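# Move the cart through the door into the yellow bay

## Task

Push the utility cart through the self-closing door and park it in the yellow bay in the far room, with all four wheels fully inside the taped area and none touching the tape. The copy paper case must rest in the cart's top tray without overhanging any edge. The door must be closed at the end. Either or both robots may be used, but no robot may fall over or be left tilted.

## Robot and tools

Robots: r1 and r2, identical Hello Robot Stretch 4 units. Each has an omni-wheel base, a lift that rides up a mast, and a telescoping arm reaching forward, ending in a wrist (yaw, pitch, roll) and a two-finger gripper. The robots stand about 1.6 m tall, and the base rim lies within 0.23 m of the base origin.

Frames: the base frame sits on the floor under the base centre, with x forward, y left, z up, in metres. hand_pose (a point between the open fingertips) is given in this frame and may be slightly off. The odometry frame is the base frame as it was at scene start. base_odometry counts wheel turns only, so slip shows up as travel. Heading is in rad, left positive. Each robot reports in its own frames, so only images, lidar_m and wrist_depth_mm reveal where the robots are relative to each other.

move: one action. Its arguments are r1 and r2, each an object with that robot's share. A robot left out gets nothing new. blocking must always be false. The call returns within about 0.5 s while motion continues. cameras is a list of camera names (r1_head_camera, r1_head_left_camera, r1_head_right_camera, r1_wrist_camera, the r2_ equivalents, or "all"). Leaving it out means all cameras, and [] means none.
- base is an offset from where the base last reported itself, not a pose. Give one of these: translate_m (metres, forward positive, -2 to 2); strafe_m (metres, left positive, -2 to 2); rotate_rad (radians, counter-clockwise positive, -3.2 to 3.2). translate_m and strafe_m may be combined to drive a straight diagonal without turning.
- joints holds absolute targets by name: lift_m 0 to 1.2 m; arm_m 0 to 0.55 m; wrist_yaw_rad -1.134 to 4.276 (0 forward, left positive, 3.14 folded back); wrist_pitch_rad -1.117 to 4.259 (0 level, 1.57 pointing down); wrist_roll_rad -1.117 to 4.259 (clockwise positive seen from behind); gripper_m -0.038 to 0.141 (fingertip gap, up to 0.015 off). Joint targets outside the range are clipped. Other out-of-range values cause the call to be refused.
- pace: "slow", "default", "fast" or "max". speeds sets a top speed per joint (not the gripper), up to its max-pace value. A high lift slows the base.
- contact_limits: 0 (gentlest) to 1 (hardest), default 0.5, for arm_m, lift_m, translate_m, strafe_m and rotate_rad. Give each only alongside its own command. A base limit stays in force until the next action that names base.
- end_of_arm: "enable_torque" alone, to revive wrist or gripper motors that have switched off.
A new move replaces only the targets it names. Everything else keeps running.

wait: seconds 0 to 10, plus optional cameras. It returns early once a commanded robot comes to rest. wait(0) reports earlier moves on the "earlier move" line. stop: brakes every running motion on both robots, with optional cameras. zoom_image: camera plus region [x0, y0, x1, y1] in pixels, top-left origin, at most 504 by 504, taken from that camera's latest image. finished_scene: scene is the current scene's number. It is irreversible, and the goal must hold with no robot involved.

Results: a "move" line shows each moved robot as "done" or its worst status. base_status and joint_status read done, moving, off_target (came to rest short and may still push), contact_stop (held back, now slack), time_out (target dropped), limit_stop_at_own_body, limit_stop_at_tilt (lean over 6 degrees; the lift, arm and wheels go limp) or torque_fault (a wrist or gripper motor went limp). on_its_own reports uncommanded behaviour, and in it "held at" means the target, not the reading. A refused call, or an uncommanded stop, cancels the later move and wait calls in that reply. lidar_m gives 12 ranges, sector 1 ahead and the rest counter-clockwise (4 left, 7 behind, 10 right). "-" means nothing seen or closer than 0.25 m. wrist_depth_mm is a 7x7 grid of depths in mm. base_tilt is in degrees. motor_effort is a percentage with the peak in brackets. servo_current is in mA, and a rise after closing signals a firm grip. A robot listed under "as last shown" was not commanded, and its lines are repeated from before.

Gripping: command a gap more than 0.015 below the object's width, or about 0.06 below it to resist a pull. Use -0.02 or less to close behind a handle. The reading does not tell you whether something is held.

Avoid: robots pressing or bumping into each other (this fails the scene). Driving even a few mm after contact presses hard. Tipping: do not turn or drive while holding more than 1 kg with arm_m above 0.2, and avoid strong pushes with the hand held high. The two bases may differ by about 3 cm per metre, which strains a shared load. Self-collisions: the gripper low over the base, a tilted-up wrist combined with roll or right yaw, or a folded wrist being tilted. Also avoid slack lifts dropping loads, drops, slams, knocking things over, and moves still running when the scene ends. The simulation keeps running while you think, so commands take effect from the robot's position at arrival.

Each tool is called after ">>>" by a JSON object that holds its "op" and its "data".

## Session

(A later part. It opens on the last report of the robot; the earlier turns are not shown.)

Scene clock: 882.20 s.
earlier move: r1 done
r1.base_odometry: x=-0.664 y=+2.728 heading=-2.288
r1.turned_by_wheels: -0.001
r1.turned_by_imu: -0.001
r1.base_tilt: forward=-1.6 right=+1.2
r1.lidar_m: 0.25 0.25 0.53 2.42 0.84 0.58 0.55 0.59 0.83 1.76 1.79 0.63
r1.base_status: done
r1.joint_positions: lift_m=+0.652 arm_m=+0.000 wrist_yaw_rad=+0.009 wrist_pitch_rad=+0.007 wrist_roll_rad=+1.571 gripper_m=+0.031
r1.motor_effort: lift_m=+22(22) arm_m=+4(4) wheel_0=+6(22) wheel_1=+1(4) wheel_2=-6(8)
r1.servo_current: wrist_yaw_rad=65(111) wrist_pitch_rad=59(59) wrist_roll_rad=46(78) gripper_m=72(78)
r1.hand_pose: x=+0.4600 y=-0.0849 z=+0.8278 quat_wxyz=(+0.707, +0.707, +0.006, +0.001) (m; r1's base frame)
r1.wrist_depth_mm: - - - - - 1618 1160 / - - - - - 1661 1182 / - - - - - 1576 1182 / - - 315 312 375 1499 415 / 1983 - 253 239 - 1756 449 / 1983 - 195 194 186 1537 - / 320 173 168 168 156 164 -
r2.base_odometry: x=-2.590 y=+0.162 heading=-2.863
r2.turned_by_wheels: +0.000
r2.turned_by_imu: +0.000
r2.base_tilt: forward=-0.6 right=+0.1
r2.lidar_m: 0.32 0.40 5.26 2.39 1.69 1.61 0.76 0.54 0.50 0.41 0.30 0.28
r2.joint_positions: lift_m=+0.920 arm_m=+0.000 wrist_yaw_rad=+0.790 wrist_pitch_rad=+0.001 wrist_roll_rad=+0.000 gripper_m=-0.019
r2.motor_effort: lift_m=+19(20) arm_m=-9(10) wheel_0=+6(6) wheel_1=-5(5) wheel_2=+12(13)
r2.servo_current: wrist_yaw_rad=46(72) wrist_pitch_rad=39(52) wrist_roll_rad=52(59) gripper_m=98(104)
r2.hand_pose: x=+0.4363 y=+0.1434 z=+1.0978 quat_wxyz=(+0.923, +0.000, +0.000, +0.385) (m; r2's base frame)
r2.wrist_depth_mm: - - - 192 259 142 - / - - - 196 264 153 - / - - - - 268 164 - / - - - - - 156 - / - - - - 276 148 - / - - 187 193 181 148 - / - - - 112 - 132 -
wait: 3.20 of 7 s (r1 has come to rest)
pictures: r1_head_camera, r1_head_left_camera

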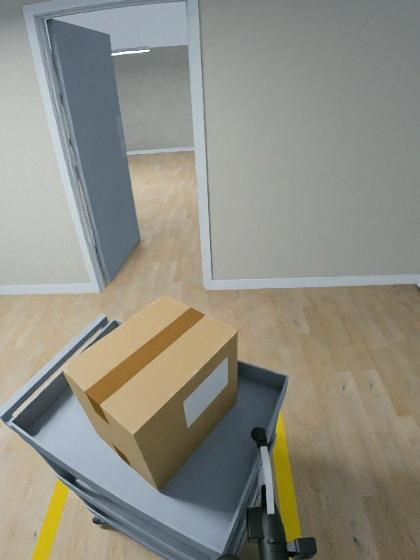

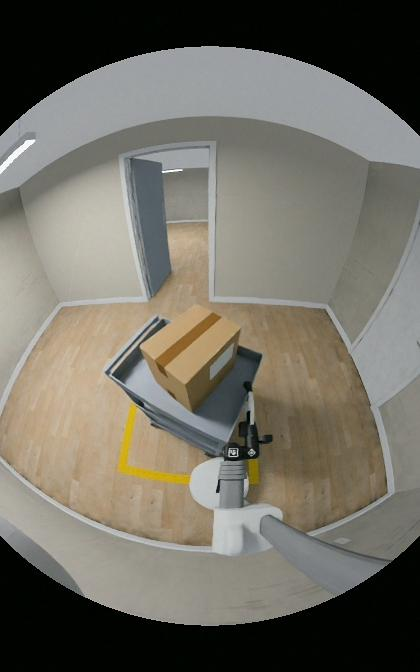

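>>> {"op": "move", "data": {"blocking": false, "r1": {"base":{"translate_m":-0.07,"strafe_m":0.14},"pace":"slow"}, "cameras": []}}

>>> {"op": "wait", "data": {"seconds": 7, "cameras": ["r1_head_camera","r1_head_left_camera"]}}

Scene clock: 888.53 s.
move: r1 moving
r1.base_odometry: x=-0.653 y=+2.724 heading=-2.288
r1.turned_by_wheels: +0.000
r1.turned_by_imu: +0.000
r1.base_tilt: forward=-1.6 right=+1.3
r1.lidar_m: 0.25 0.25 0.53 2.40 0.82 0.60 0.55 0.59 0.82 1.76 1.82 0.60
r1.base_status: translate_m moving; strafe_m moving
r1.joint_positions: lift_m=+0.652 arm_m=+0.000 wrist_yaw_rad=+0.003 wrist_pitch_rad=+0.007 wrist_roll_rad=+1.571 gripper_m=+0.031
r1.measured_speeds: translate_m=-0.021 strafe_m=+0.044 rotate_rad=-0.001 lift_m=+0.000 arm_m=+0.000 wrist_yaw_rad=-0.009 wrist_pitch_rad=+0.000 wrist_roll_rad=+0.000
r1.motor_effort: lift_m=+22(22) arm_m=+4(4) wheel_0=-9(10) wheel_1=+5(8) wheel_2=+3(6)
r1.servo_current: wrist_yaw_rad=59(85) wrist_pitch_rad=46(59) wrist_roll_rad=52(65) gripper_m=72(72)
r1.hand_pose: x=+0.4595 y=-0.0866 z=+0.8278 quat_wxyz=(+0.707, +0.707, +0.004, -0.002) (m; r1's base frame)
r1.wrist_depth_mm: - - - - - 1661 1138 / - - - - - 1661 1182 / - - - - - 1576 1182 / - - 314 310 375 1499 415 / 1983 - 251 239 - 1756 449 / - - 191 193 184 1499 - / 320 173 167 167 155 164 -
r2: as last shown
r2.base_tilt: forward=-0.6 right=+0.0
r2.lidar_m: 0.32 0.40 5.26 2.38 1.71 1.61 0.76 0.53 0.49 0.39 0.29 0.29
r2.motor_effort: lift_m=+20(20) arm_m=-9(10) wheel_0=+6(6) wheel_1=-5(6) wheel_2=+12(13)
r2.servo_current: wrist_yaw_rad=46(65) wrist_pitch_rad=39(46) wrist_roll_rad=46(59) gripper_m=98(104)
r2.wrist_depth_mm: - - - 192 259 142 - / - - - 196 262 153 - / - - - - 268 164 - / - - - - - 155 - / - - - - 276 148 - / - - 186 193 181 148 - / - - - 113 - 132 -
pictures: none

Scene clock: 890.87 s.
earlier move: r1 done
r1.base_odometry: x=-0.513 y=+2.688 heading=-2.289
r1.turned_by_wheels: -0.001
r1.turned_by_imu: -0.001
r1.base_tilt: forward=-1.6 right=+1.3
r1.lidar_m: 0.25 0.25 2.94 2.14 0.72 0.53 0.50 0.53 0.71 1.88 1.93 0.44
r1.base_status: done
r1.joint_positions: lift_m=+0.652 arm_m=+0.000 wrist_yaw_rad=-0.007 wrist_pitch_rad=+0.007 wrist_roll_rad=+1.571 gripper_m=+0.031
r1.motor_effort: lift_m=+22(22) arm_m=-1(4) wheel_0=-8(14) wheel_1=+2(8) wheel_2=-4(6)
r1.servo_current: wrist_yaw_rad=52(85) wrist_pitch_rad=59(59) wrist_roll_rad=59(65) gripper_m=65(72)
r1.hand_pose: x=+0.4587 y=-0.0894 z=+0.8278 quat_wxyz=(+0.707, +0.707, +0.000, -0.005) (m; r1's base frame)
r1.wrist_depth_mm: - - - - - 1708 1160 / - - - - - 1661 1182 / - - - 322 359 364 366 / - - - 258 - 1708 439 / - - 231 216 - 1708 - / 334 336 185 185 185 172 - / 307 179 165 166 157 153 -
r2.base_odometry: x=-2.590 y=+0.162 heading=-2.863
r2.turned_by_wheels: +0.000
r2.turned_by_imu: +0.000
r2.base_tilt: forward=-0.6 right=+0.0
r2.lidar_m: 0.32 0.38 5.25 2.40 1.68 1.60 0.76 0.54 0.49 0.42 0.31 0.28
r2.joint_positions: lift_m=+0.920 arm_m=+0.000 wrist_yaw_rad=+0.790 wrist_pitch_rad=+0.001 wrist_roll_rad=+0.000 gripper_m=-0.019
r2.motor_effort: lift_m=+19(20) arm_m=-9(10) wheel_0=+6(6) wheel_1=-5(6) wheel_2=+12(13)
r2.servo_current: wrist_yaw_rad=52(65) wrist_pitch_rad=39(46) wrist_roll_rad=52(65) gripper_m=91(104)
r2.hand_pose: x=+0.4363 y=+0.1434 z=+1.0978 quat_wxyz=(+0.923, +0.000, +0.000, +0.385) (m; r2's base frame)
r2.wrist_depth_mm: - - - 192 259 142 - / - - - 196 263 153 - / - - - - 270 164 - / - - - - - 156 - / - - - - 276 148 - / - - 186 193 181 148 - / - - - 112 - 132 -
wait: 2.33 of 7 s (r1 has come to rest)
pictures: r1_head_camera, r1_head_left_camera

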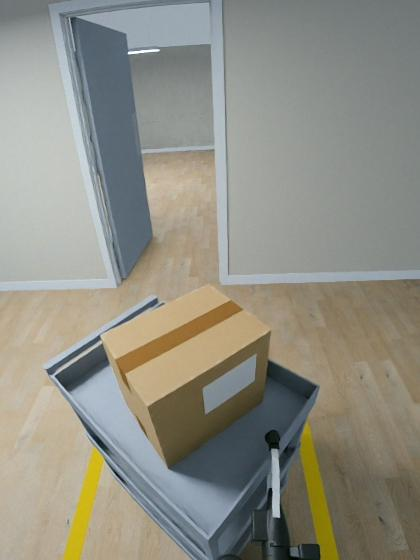

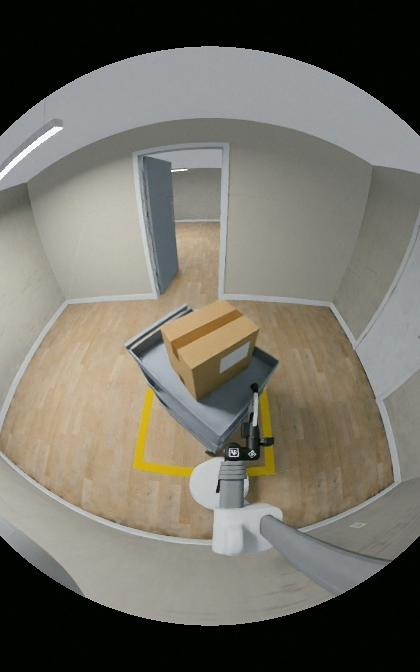

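>>> {"op": "move", "data": {"blocking": false, "r1": {"base":{"translate_m":-0.07,"strafe_m":0.12},"pace":"slow"}, "cameras": []}}

>>> {"op": "wait", "data": {"seconds": 7, "cameras": ["r1_head_camera","r1_head_left_camera"]}}

Scene clock: 894.23 s.
move: r1 moving
r1.base_odometry: x=-0.501 y=+2.686 heading=-2.290
r1.turned_by_wheels: -0.001
r1.turned_by_imu: -0.001
r1.base_tilt: forward=-1.6 right=+1.3
r1.lidar_m: 0.25 0.26 2.93 2.17 0.76 0.50 0.49 0.52 0.76 1.90 1.94 0.44
r1.base_status: translate_m moving; strafe_m moving
r1.joint_positions: lift_m=+0.652 arm_m=+0.000 wrist_yaw_rad=-0.007 wrist_pitch_rad=+0.007 wrist_roll_rad=+1.571 gripper_m=+0.031
r1.measured_speeds: translate_m=-0.025 strafe_m=+0.043 rotate_rad=+0.001 lift_m=+0.000 arm_m=+0.000 wrist_yaw_rad=-0.001 wrist_pitch_rad=+0.000 wrist_roll_rad=+0.000
r1.motor_effort: lift_m=+22(22) arm_m=+4(4) wheel_0=-15(15) wheel_1=+5(6) wheel_2=-4(4)
r1.servo_current: wrist_yaw_rad=59(65) wrist_pitch_rad=46(52) wrist_roll_rad=65(65) gripper_m=72(72)
r1.hand_pose: x=+0.4586 y=-0.0895 z=+0.8278 quat_wxyz=(+0.707, +0.707, +0.000, -0.005) (m; r1's base frame)
r1.wrist_depth_mm: - - - - - 1661 1182 / - - - - - 1661 1160 / - - - 315 359 364 366 / - - - 254 - 1661 445 / - - 228 214 - 1863 - / 336 336 185 184 184 172 - / 307 296 165 166 158 153 -
r2: as last shown
r2.base_tilt: forward=-0.7 right=+0.0
r2.lidar_m: 0.33 0.40 5.24 2.39 1.71 1.58 0.77 0.53 0.48 0.42 0.30 0.27
r2.motor_effort: lift_m=+19(20) arm_m=-9(10) wheel_0=+6(6) wheel_1=-5(5) wheel_2=+12(12)
r2.servo_current: wrist_yaw_rad=52(59) wrist_pitch_rad=39(46) wrist_roll_rad=46(52) gripper_m=98(98)
r2.wrist_depth_mm: - - - 191 258 142 - / - - - 195 263 153 - / - - - - 270 165 - / - - - - - 156 - / - - - - 276 148 - / - - 186 193 181 148 - / - - - 112 - 132 -
pictures: none

Scene clock: 896.40 s.
earlier move: r1 done
r1.base_odometry: x=-0.377 y=+2.662 heading=-2.289
r1.turned_by_wheels: +0.001
r1.turned_by_imu: +0.000
r1.base_tilt: forward=-1.6 right=+1.3
r1.lidar_m: 0.28 0.28 2.82 1.93 0.65 0.45 0.44 0.45 0.67 1.73 2.08 0.46
r1.base_status: done
r1.joint_positions: lift_m=+0.652 arm_m=+0.000 wrist_yaw_rad=-0.003 wrist_pitch_rad=+0.007 wrist_roll_rad=+1.571 gripper_m=+0.031
r1.motor_effort: lift_m=+22(22) arm_m=-4(4) wheel_0=-6(16) wheel_1=+3(6) wheel_2=+3(5)
r1.servo_current: wrist_yaw_rad=33(72) wrist_pitch_rad=46(59) wrist_roll_rad=59(65) gripper_m=65(72)
r1.hand_pose: x=+0.4591 y=-0.0882 z=+0.8278 quat_wxyz=(+0.707, +0.707, +0.002, -0.003) (m; r1's base frame)
r1.wrist_depth_mm: - - - - - 1618 1138 / - - - 286 317 324 325 / - - - 253 - 1661 436 / - - 236 232 - 1808 - / 343 345 213 206 - - - / 325 325 187 187 186 - - / 307 175 176 176 170 137 -
r2.base_odometry: x=-2.590 y=+0.162 heading=-2.863
r2.turned_by_wheels: +0.000
r2.turned_by_imu: +0.000
r2.base_tilt: forward=-0.6 right=+0.0
r2.lidar_m: 0.32 0.39 5.26 2.38 1.69 1.60 0.77 0.55 0.46 0.39 0.30 0.29
r2.joint_positions: lift_m=+0.920 arm_m=+0.000 wrist_yaw_rad=+0.790 wrist_pitch_rad=+0.001 wrist_roll_rad=+0.000 gripper_m=-0.019
r2.motor_effort: lift_m=+19(20) arm_m=-9(10) wheel_0=+6(7) wheel_1=-5(6) wheel_2=+12(13)
r2.servo_current: wrist_yaw_rad=39(65) wrist_pitch_rad=46(46) wrist_roll_rad=39(59) gripper_m=98(104)
r2.hand_pose: x=+0.4363 y=+0.1434 z=+1.0978 quat_wxyz=(+0.923, +0.000, +0.000, +0.385) (m; r2's base frame)
r2.wrist_depth_mm: - - - 192 258 141 - / - - - 196 264 153 - / - - - - 270 164 - / - - - - - 156 - / - - - - 276 148 - / - - 187 192 180 148 - / - - - 112 - 132 -
wait: 2.17 of 7 s (r1 has come to rest)
pictures: r1_head_camera, r1_head_left_camera

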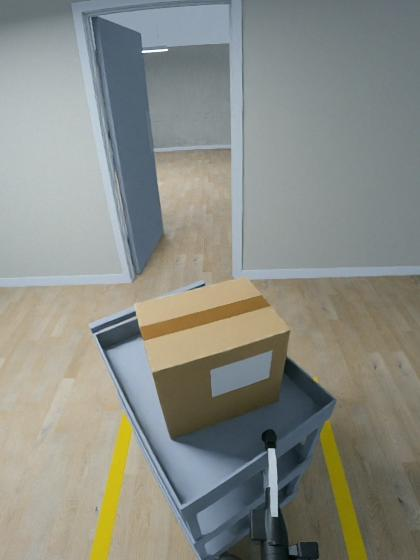

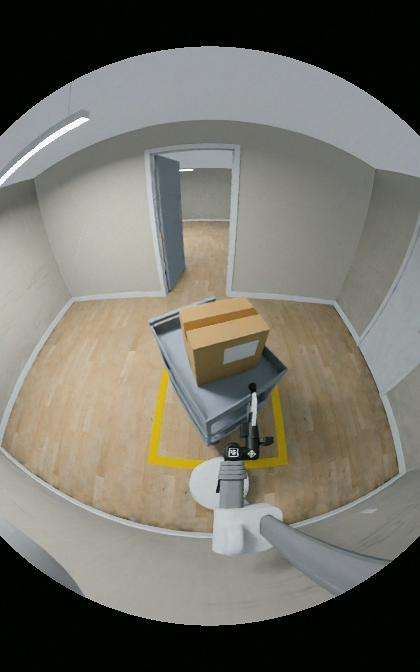

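>>> {"op": "move", "data": {"blocking": false, "r1": {"base":{"translate_m":-0.06,"strafe_m":0.1},"pace":"slow"}, "cameras": []}}

>>> {"op": "wait", "data": {"seconds": 7, "cameras": ["r1_head_camera","r1_head_left_camera"]}}

Scene clock: 900.87 s.
move: r1 moving
r1.base_odometry: x=-0.365 y=+2.660 heading=-2.289
r1.turned_by_wheels: +0.000
r1.turned_by_imu: +0.000
r1.base_tilt: forward=-1.6 right=+1.3
r1.lidar_m: 0.30 0.25 2.82 1.90 0.65 0.45 0.42 0.47 0.62 1.69 2.06 0.46
r1.base_status: translate_m moving; strafe_m moving
r1.joint_positions: lift_m=+0.652 arm_m=+0.000 wrist_yaw_rad=-0.003 wrist_pitch_rad=+0.007 wrist_roll_rad=+1.571 gripper_m=+0.031
r1.measured_speeds: translate_m=-0.025 strafe_m=+0.042 rotate_rad=+0.000 lift_m=+0.000 arm_m=+0.000 wrist_yaw_rad=+0.000 wrist_pitch_rad=+0.000 wrist_roll_rad=+0.000
r1.motor_effort: lift_m=+22(22) arm_m=-4(4) wheel_0=-9(10) wheel_1=+3(5) wheel_2=+7(7)
r1.servo_current: wrist_yaw_rad=72(72) wrist_pitch_rad=46(52) wrist_roll_rad=59(65) gripper_m=65(72)
r1.hand_pose: x=+0.4591 y=-0.0882 z=+0.8278 quat_wxyz=(+0.707, +0.707, +0.002, -0.003) (m; r1's base frame)
r1.wrist_depth_mm: - - - - - 1537 1098 / - - - 282 317 322 325 / - - - 251 - 1661 439 / - - 236 225 - 1808 - / 343 343 213 205 - - - / 325 325 188 185 186 - - / 307 174 176 176 171 138 -
r2: as last shown
r2.lidar_m: 0.33 0.42 5.26 2.40 1.69 1.61 0.77 0.52 0.49 0.43 0.29 0.29
r2.motor_effort: lift_m=+19(20) arm_m=-9(10) wheel_0=+6(6) wheel_1=-5(5) wheel_2=+12(12)
r2.servo_current: wrist_yaw_rad=52(65) wrist_pitch_rad=46(46) wrist_roll_rad=52(52) gripper_m=98(98)
r2.wrist_depth_mm: - - - 193 258 142 - / - - - 196 263 153 - / - - - - 268 164 - / - - - - - 156 - / - - - - 276 148 - / - - 186 193 181 148 - / - - - 112 - 132 -
pictures: none

Scene clock: 902.80 s.
earlier move: r1 done
r1.base_odometry: x=-0.262 y=+2.642 heading=-2.289
r1.turned_by_wheels: +0.000
r1.turned_by_imu: +0.000
r1.base_tilt: forward=-1.5 right=+1.3
r1.lidar_m: 0.34 0.35 2.71 1.65 0.56 0.40 0.37 0.41 0.57 1.51 2.20 0.43
r1.base_status: done
r1.joint_positions: lift_m=+0.652 arm_m=+0.000 wrist_yaw_rad=-0.003 wrist_pitch_rad=+0.008 wrist_roll_rad=+1.571 gripper_m=+0.031
r1.motor_effort: lift_m=+22(22) arm_m=-4(4) wheel_0=-5(11) wheel_1=+2(6) wheel_2=+5(7)
r1.servo_current: wrist_yaw_rad=65(72) wrist_pitch_rad=46(59) wrist_roll_rad=39(65) gripper_m=65(78)
r1.hand_pose: x=+0.4591 y=-0.0882 z=+0.8277 quat_wxyz=(+0.707, +0.707, +0.002, -0.004) (m; r1's base frame)
r1.wrist_depth_mm: - - - 254 272 273 285 / - - 244 239 - 1661 1160 / - - 229 225 - 1808 - / 338 342 216 212 - - - / 330 334 204 202 206 - - / 325 327 190 189 189 - - / 317 172 182 183 179 139 -
r2.base_odometry: x=-2.590 y=+0.162 heading=-2.863
r2.turned_by_wheels: +0.000
r2.turned_by_imu: +0.000
r2.base_tilt: forward=-0.6 right=+0.1
r2.lidar_m: 0.31 0.40 5.23 2.40 1.71 1.62 0.76 0.52 0.49 0.41 0.30 0.28
r2.joint_positions: lift_m=+0.920 arm_m=+0.000 wrist_yaw_rad=+0.790 wrist_pitch_rad=+0.001 wrist_roll_rad=+0.000 gripper_m=-0.019
r2.motor_effort: lift_m=+20(20) arm_m=-9(10) wheel_0=+6(6) wheel_1=-5(6) wheel_2=+12(13)
r2.servo_current: wrist_yaw_rad=52(65) wrist_pitch_rad=39(46) wrist_roll_rad=39(59) gripper_m=91(98)
r2.hand_pose: x=+0.4363 y=+0.1434 z=+1.0978 quat_wxyz=(+0.923, +0.000, +0.000, +0.385) (m; r2's base frame)
r2.wrist_depth_mm: - - - 191 259 142 - / - - - 196 265 153 - / - - - - 268 164 - / - - - - - 156 - / - - - - 277 148 - / - - 186 193 181 149 - / - - - 112 - 132 -
wait: 1.93 of 7 s (r1 has come to rest)
pictures: r1_head_camera, r1_head_left_camera

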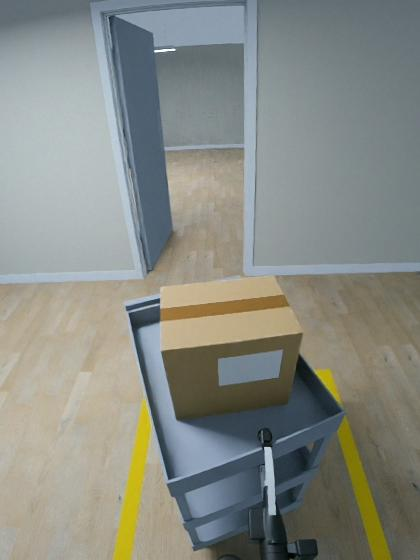

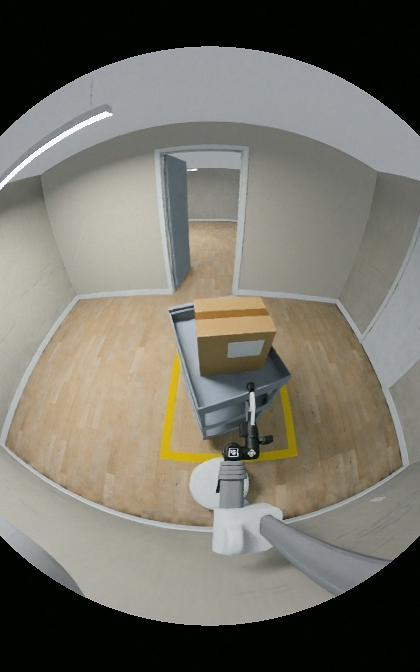

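>>> {"op": "move", "data": {"blocking": false, "r1": {"base":{"translate_m":-0.09,"strafe_m":0.05},"pace":"slow"}, "cameras": []}}

>>> {"op": "wait", "data": {"seconds": 7, "cameras": ["r1_head_camera","r1_head_left_camera","r1_head_right_camera"]}}

Scene clock: 909.13 s.
move: r1 moving
r1.base_odometry: x=-0.249 y=+2.646 heading=-2.289
r1.turned_by_wheels: +0.000
r1.turned_by_imu: +0.000
r1.base_tilt: forward=-1.5 right=+1.3
r1.lidar_m: 0.36 0.35 2.68 1.62 0.56 0.38 0.35 0.38 0.55 1.45 2.20 0.43
r1.base_status: translate_m moving; strafe_m moving
r1.joint_positions: lift_m=+0.652 arm_m=+0.000 wrist_yaw_rad=+0.001 wrist_pitch_rad=+0.008 wrist_roll_rad=+1.571 gripper_m=+0.031
r1.measured_speeds: translate_m=-0.048 strafe_m=+0.028 rotate_rad=+0.002 lift_m=+0.000 arm_m=+0.000 wrist_yaw_rad=+0.018 wrist_pitch_rad=+0.000 wrist_roll_rad=+0.000
r1.motor_effort: lift_m=+22(22) arm_m=-4(4) wheel_0=-8(10) wheel_1=-4(4) wheel_2=+11(11)
r1.servo_current: wrist_yaw_rad=46(59) wrist_pitch_rad=52(52) wrist_roll_rad=46(59) gripper_m=65(72)
r1.hand_pose: x=+0.4594 y=-0.0871 z=+0.8277 quat_wxyz=(+0.707, +0.707, +0.003, -0.002) (m; r1's base frame)
r1.wrist_depth_mm: - - 251 246 271 273 283 / - - 236 233 - 1661 427 / - - 224 220 - 1756 - / 338 340 213 210 214 - - / 330 332 203 200 204 - - / 324 329 190 190 189 - - / 322 322 183 184 179 140 -
r2: as last shown
r2.base_tilt: forward=-0.6 right=+0.0
r2.lidar_m: 0.33 0.39 5.26 2.40 1.70 1.62 0.74 0.52 0.50 0.40 0.30 0.27
r2.motor_effort: lift_m=+19(20) arm_m=-9(10) wheel_0=+6(6) wheel_1=-5(5) wheel_2=+12(12)
r2.servo_current: wrist_yaw_rad=39(59) wrist_pitch_rad=39(46) wrist_roll_rad=39(59) gripper_m=104(104)
r2.wrist_depth_mm: - - - 191 260 142 - / - - - 196 264 153 - / - - - - 268 164 - / - - - - - 156 - / - - - - 276 148 - / - - 186 193 181 148 - / - - - 112 - 132 -
pictures: none

Scene clock: 910.83 s.
earlier move: r1 done
r1.base_odometry: x=-0.166 y=+2.676 heading=-2.289
r1.turned_by_wheels: +0.000
r1.turned_by_imu: +0.001
r1.base_tilt: forward=-1.6 right=+1.3
r1.lidar_m: 0.38 0.37 2.62 1.28 0.42 0.30 0.27 0.30 0.44 1.20 2.28 0.42
r1.base_status: done
r1.joint_positions: lift_m=+0.652 arm_m=+0.000 wrist_yaw_rad=+0.004 wrist_pitch_rad=+0.008 wrist_roll_rad=+1.571 gripper_m=+0.031
r1.motor_effort: lift_m=+22(22) arm_m=-4(4) wheel_0=-2(10) wheel_1=-2(7) wheel_2=+8(13)
r1.servo_current: wrist_yaw_rad=65(65) wrist_pitch_rad=52(59) wrist_roll_rad=46(65) gripper_m=65(78)
r1.hand_pose: x=+0.4597 y=-0.0862 z=+0.8277 quat_wxyz=(+0.707, +0.707, +0.004, -0.001) (m; r1's base frame)
r1.wrist_depth_mm: - - 220 219 250 1661 1118 / - - 213 213 - 1708 439 / - - 207 206 - 1921 - / 327 329 202 200 202 - - / 327 329 196 196 196 - - / 330 329 189 189 190 - - / 330 330 185 186 180 145 -
r2.base_odometry: x=-2.590 y=+0.162 heading=-2.863
r2.turned_by_wheels: +0.000
r2.turned_by_imu: +0.000
r2.base_tilt: forward=-0.6 right=+0.0
r2.lidar_m: 0.32 0.41 5.25 2.43 1.71 1.60 0.74 0.52 0.49 0.43 0.30 0.28
r2.joint_positions: lift_m=+0.920 arm_m=+0.000 wrist_yaw_rad=+0.790 wrist_pitch_rad=+0.001 wrist_roll_rad=+0.000 gripper_m=-0.019
r2.motor_effort: lift_m=+19(20) arm_m=-9(10) wheel_0=+6(7) wheel_1=-5(5) wheel_2=+12(13)
r2.servo_current: wrist_yaw_rad=52(65) wrist_pitch_rad=39(46) wrist_roll_rad=52(59) gripper_m=91(104)
r2.hand_pose: x=+0.4363 y=+0.1434 z=+1.0978 quat_wxyz=(+0.923, +0.000, +0.000, +0.385) (m; r2's base frame)
r2.wrist_depth_mm: - - - 191 258 142 - / - - - 196 263 153 - / - - - - 270 164 - / - - - - - 156 - / - - - - 276 148 - / - - 186 193 181 148 - / - - - 112 - 132 -
wait: 1.70 of 7 s (r1 has come to rest)
pictures: r1_head_camera, r1_head_left_camera, r1_head_right_camera

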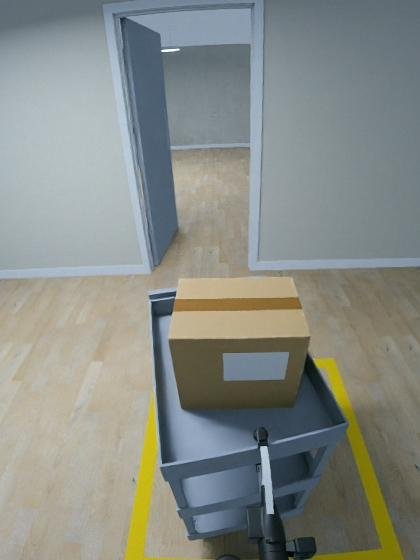

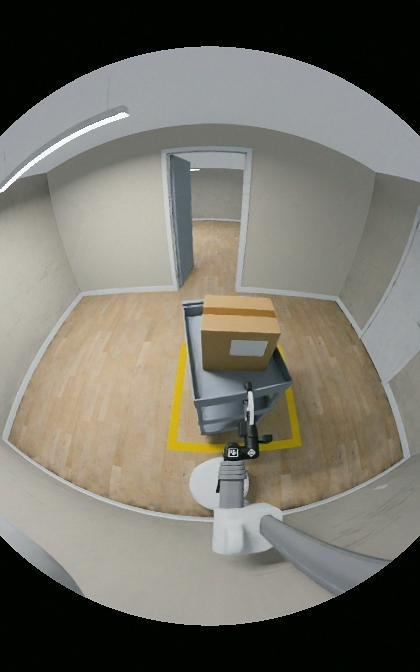

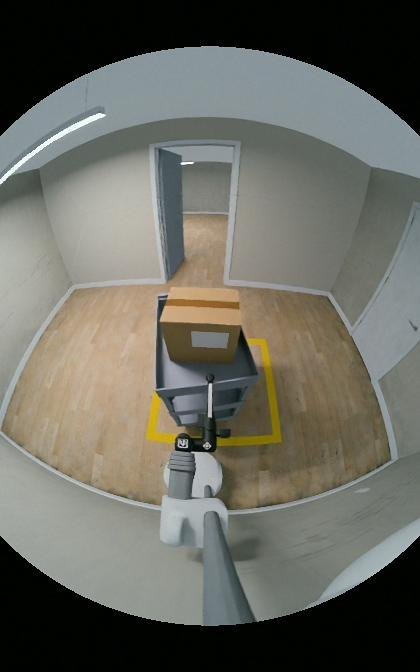

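>>> {"op": "zoom_image", "data": {"camera": "r1_head_left_camera", "region": [150, 280, 320, 470]}}

>>> {"op": "zoom_image", "data": {"camera": "r1_head_right_camera", "region": [130, 280, 300, 470]}}

>>> {"op": "zoom_image", "data": {"camera": "r1_head_camera", "region": [100, 250, 420, 560]}}

Scaled by 2.653 from the camera's 420x672 image, which has a finer 600x960 frame.

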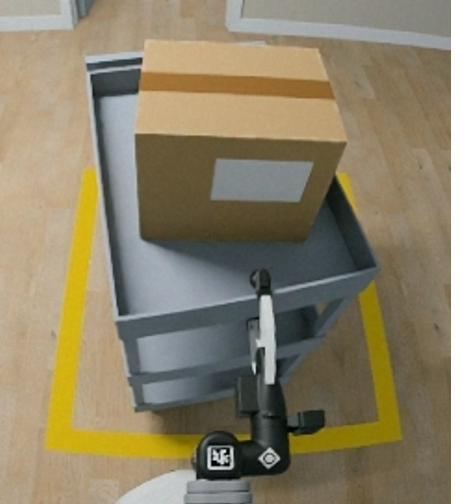

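Scaled by 2.653 from the camera's 420x672 image, which has a finer 600x960 frame.

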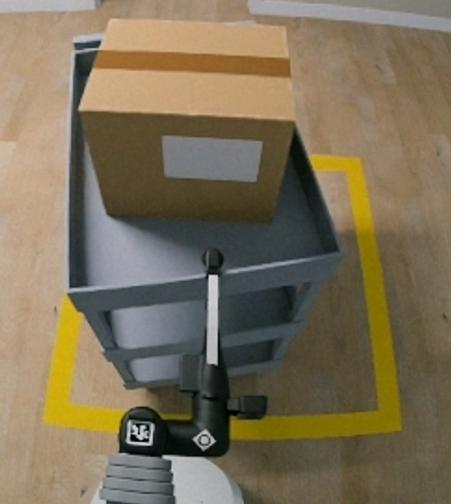

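Scaled by 1.575 from the camera's 420x560 image, which has a finer 600x800 frame.

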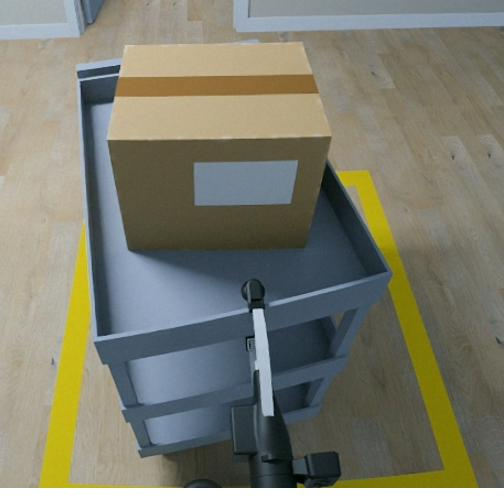

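>>> {"op": "move", "data": {"blocking": false, "r1": {"base":{"translate_m":0.06,"strafe_m":0.05},"pace":"slow"}, "cameras": []}}

>>> {"op": "wait", "data": {"seconds": 7, "cameras": ["r1_head_camera","r1_head_left_camera"]}}

>>> {"op": "zoom_image", "data": {"camera": "r1_head_left_camera", "region": [150, 280, 320, 470]}}

Scene clock: 932.27 s.
move: r1 moving
r1.base_odometry: x=-0.166 y=+2.663 heading=-2.289
r1.turned_by_wheels: +0.000
r1.turned_by_imu: +0.000
r1.base_tilt: forward=-1.6 right=+1.3
r1.lidar_m: 0.36 0.37 2.63 1.31 0.45 0.30 0.30 0.32 0.44 1.22 2.25 0.44
r1.base_status: translate_m moving; strafe_m moving
r1.joint_positions: lift_m=+0.652 arm_m=+0.000 wrist_yaw_rad=+0.003 wrist_pitch_rad=+0.008 wrist_roll_rad=+1.571 gripper_m=+0.031
r1.measured_speeds: translate_m=+0.039 strafe_m=+0.033 rotate_rad=+0.002 lift_m=+0.000 arm_m=+0.000 wrist_yaw_rad=+0.000 wrist_pitch_rad=+0.000 wrist_roll_rad=+0.000
r1.motor_effort: lift_m=+22(22) arm_m=+1(4) wheel_0=-5(5) wheel_1=+7(8) wheel_2=-7(8)
r1.servo_current: wrist_yaw_rad=39(65) wrist_pitch_rad=52(52) wrist_roll_rad=65(65) gripper_m=65(72)
r1.hand_pose: x=+0.4595 y=-0.0867 z=+0.8277 quat_wxyz=(+0.707, +0.707, +0.004, -0.002) (m; r1's base frame)
r1.wrist_depth_mm: - - - 224 260 1499 1118 / - - 216 216 - 1661 459 / - - 211 208 - 1921 - / 329 329 202 202 204 - - / 327 329 195 196 198 - - / 327 327 189 189 189 - - / 327 171 184 185 183 140 -
r2: as last shown
r2.lidar_m: 0.32 0.39 5.23 2.41 1.71 1.60 0.76 0.53 0.48 0.41 0.31 0.28
r2.motor_effort: lift_m=+19(20) arm_m=-9(10) wheel_0=+6(6) wheel_1=-5(6) wheel_2=+12(13)
r2.servo_current: wrist_yaw_rad=46(59) wrist_pitch_rad=46(46) wrist_roll_rad=46(59) gripper_m=98(104)
r2.wrist_depth_mm: - - - 191 258 142 - / - - - 196 264 152 - / - - - - 270 164 - / - - - - - 156 - / - - - - 276 148 - / - - 187 193 181 148 - / - - - 112 - 132 -
pictures: none

Scene clock: 933.80 s.
earlier move: r1 done
r1.base_odometry: x=-0.168 y=+2.598 heading=-2.289
r1.turned_by_wheels: +0.000
r1.turned_by_imu: -0.001
r1.base_tilt: forward=-1.6 right=+1.2
r1.lidar_m: 0.35 0.36 2.60 1.52 0.51 0.36 0.31 0.36 0.51 1.39 2.30 0.43
r1.base_status: done
r1.joint_positions: lift_m=+0.652 arm_m=+0.000 wrist_yaw_rad=-0.007 wrist_pitch_rad=+0.008 wrist_roll_rad=+1.571 gripper_m=+0.031
r1.motor_effort: lift_m=+22(22) arm_m=+4(4) wheel_0=-4(9) wheel_1=+3(9) wheel_2=-6(12)
r1.servo_current: wrist_yaw_rad=46(85) wrist_pitch_rad=46(59) wrist_roll_rad=59(65) gripper_m=65(72)
r1.hand_pose: x=+0.4587 y=-0.0894 z=+0.8277 quat_wxyz=(+0.707, +0.707, +0.000, -0.005) (m; r1's base frame)
r1.wrist_depth_mm: - - - 225 262 1537 1118 / - - 218 216 - 1661 452 / - - 210 208 - 1983 - / 327 329 202 200 204 - - / 324 327 195 195 196 - - / 325 325 187 187 187 - - / 324 176 182 183 181 139 -
r2.base_odometry: x=-2.590 y=+0.162 heading=-2.863
r2.turned_by_wheels: +0.000
r2.turned_by_imu: +0.000
r2.base_tilt: forward=-0.7 right=+0.1
r2.lidar_m: 0.30 0.43 5.23 2.42 1.71 1.62 0.77 0.53 0.48 0.40 0.29 0.28
r2.joint_positions: lift_m=+0.920 arm_m=+0.000 wrist_yaw_rad=+0.790 wrist_pitch_rad=+0.001 wrist_roll_rad=+0.000 gripper_m=-0.019
r2.motor_effort: lift_m=+20(20) arm_m=-9(10) wheel_0=+6(6) wheel_1=-5(6) wheel_2=+12(13)
r2.servo_current: wrist_yaw_rad=52(65) wrist_pitch_rad=46(46) wrist_roll_rad=52(59) gripper_m=98(104)
r2.hand_pose: x=+0.4363 y=+0.1434 z=+1.0978 quat_wxyz=(+0.923, +0.000, +0.000, +0.385) (m; r2's base frame)
r2.wrist_depth_mm: - - - 191 259 142 - / - - - 196 262 153 - / - - - - 267 163 - / - - - - - 156 - / - - - - 276 148 - / - - 186 193 181 148 - / - - - 112 - 132 -
wait: 1.53 of 7 s (r1 has come to rest)
pictures: r1_head_camera, r1_head_left_camera

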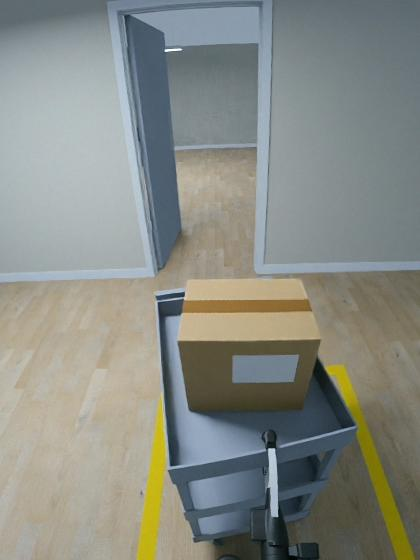

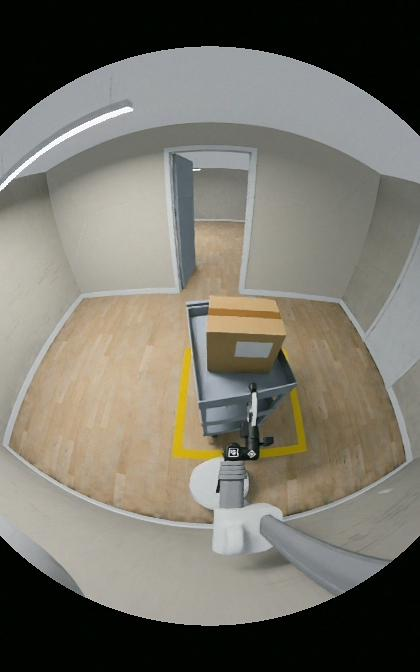

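Scaled by 2.653 from the camera's 420x672 image, which has a finer 600x960 frame.

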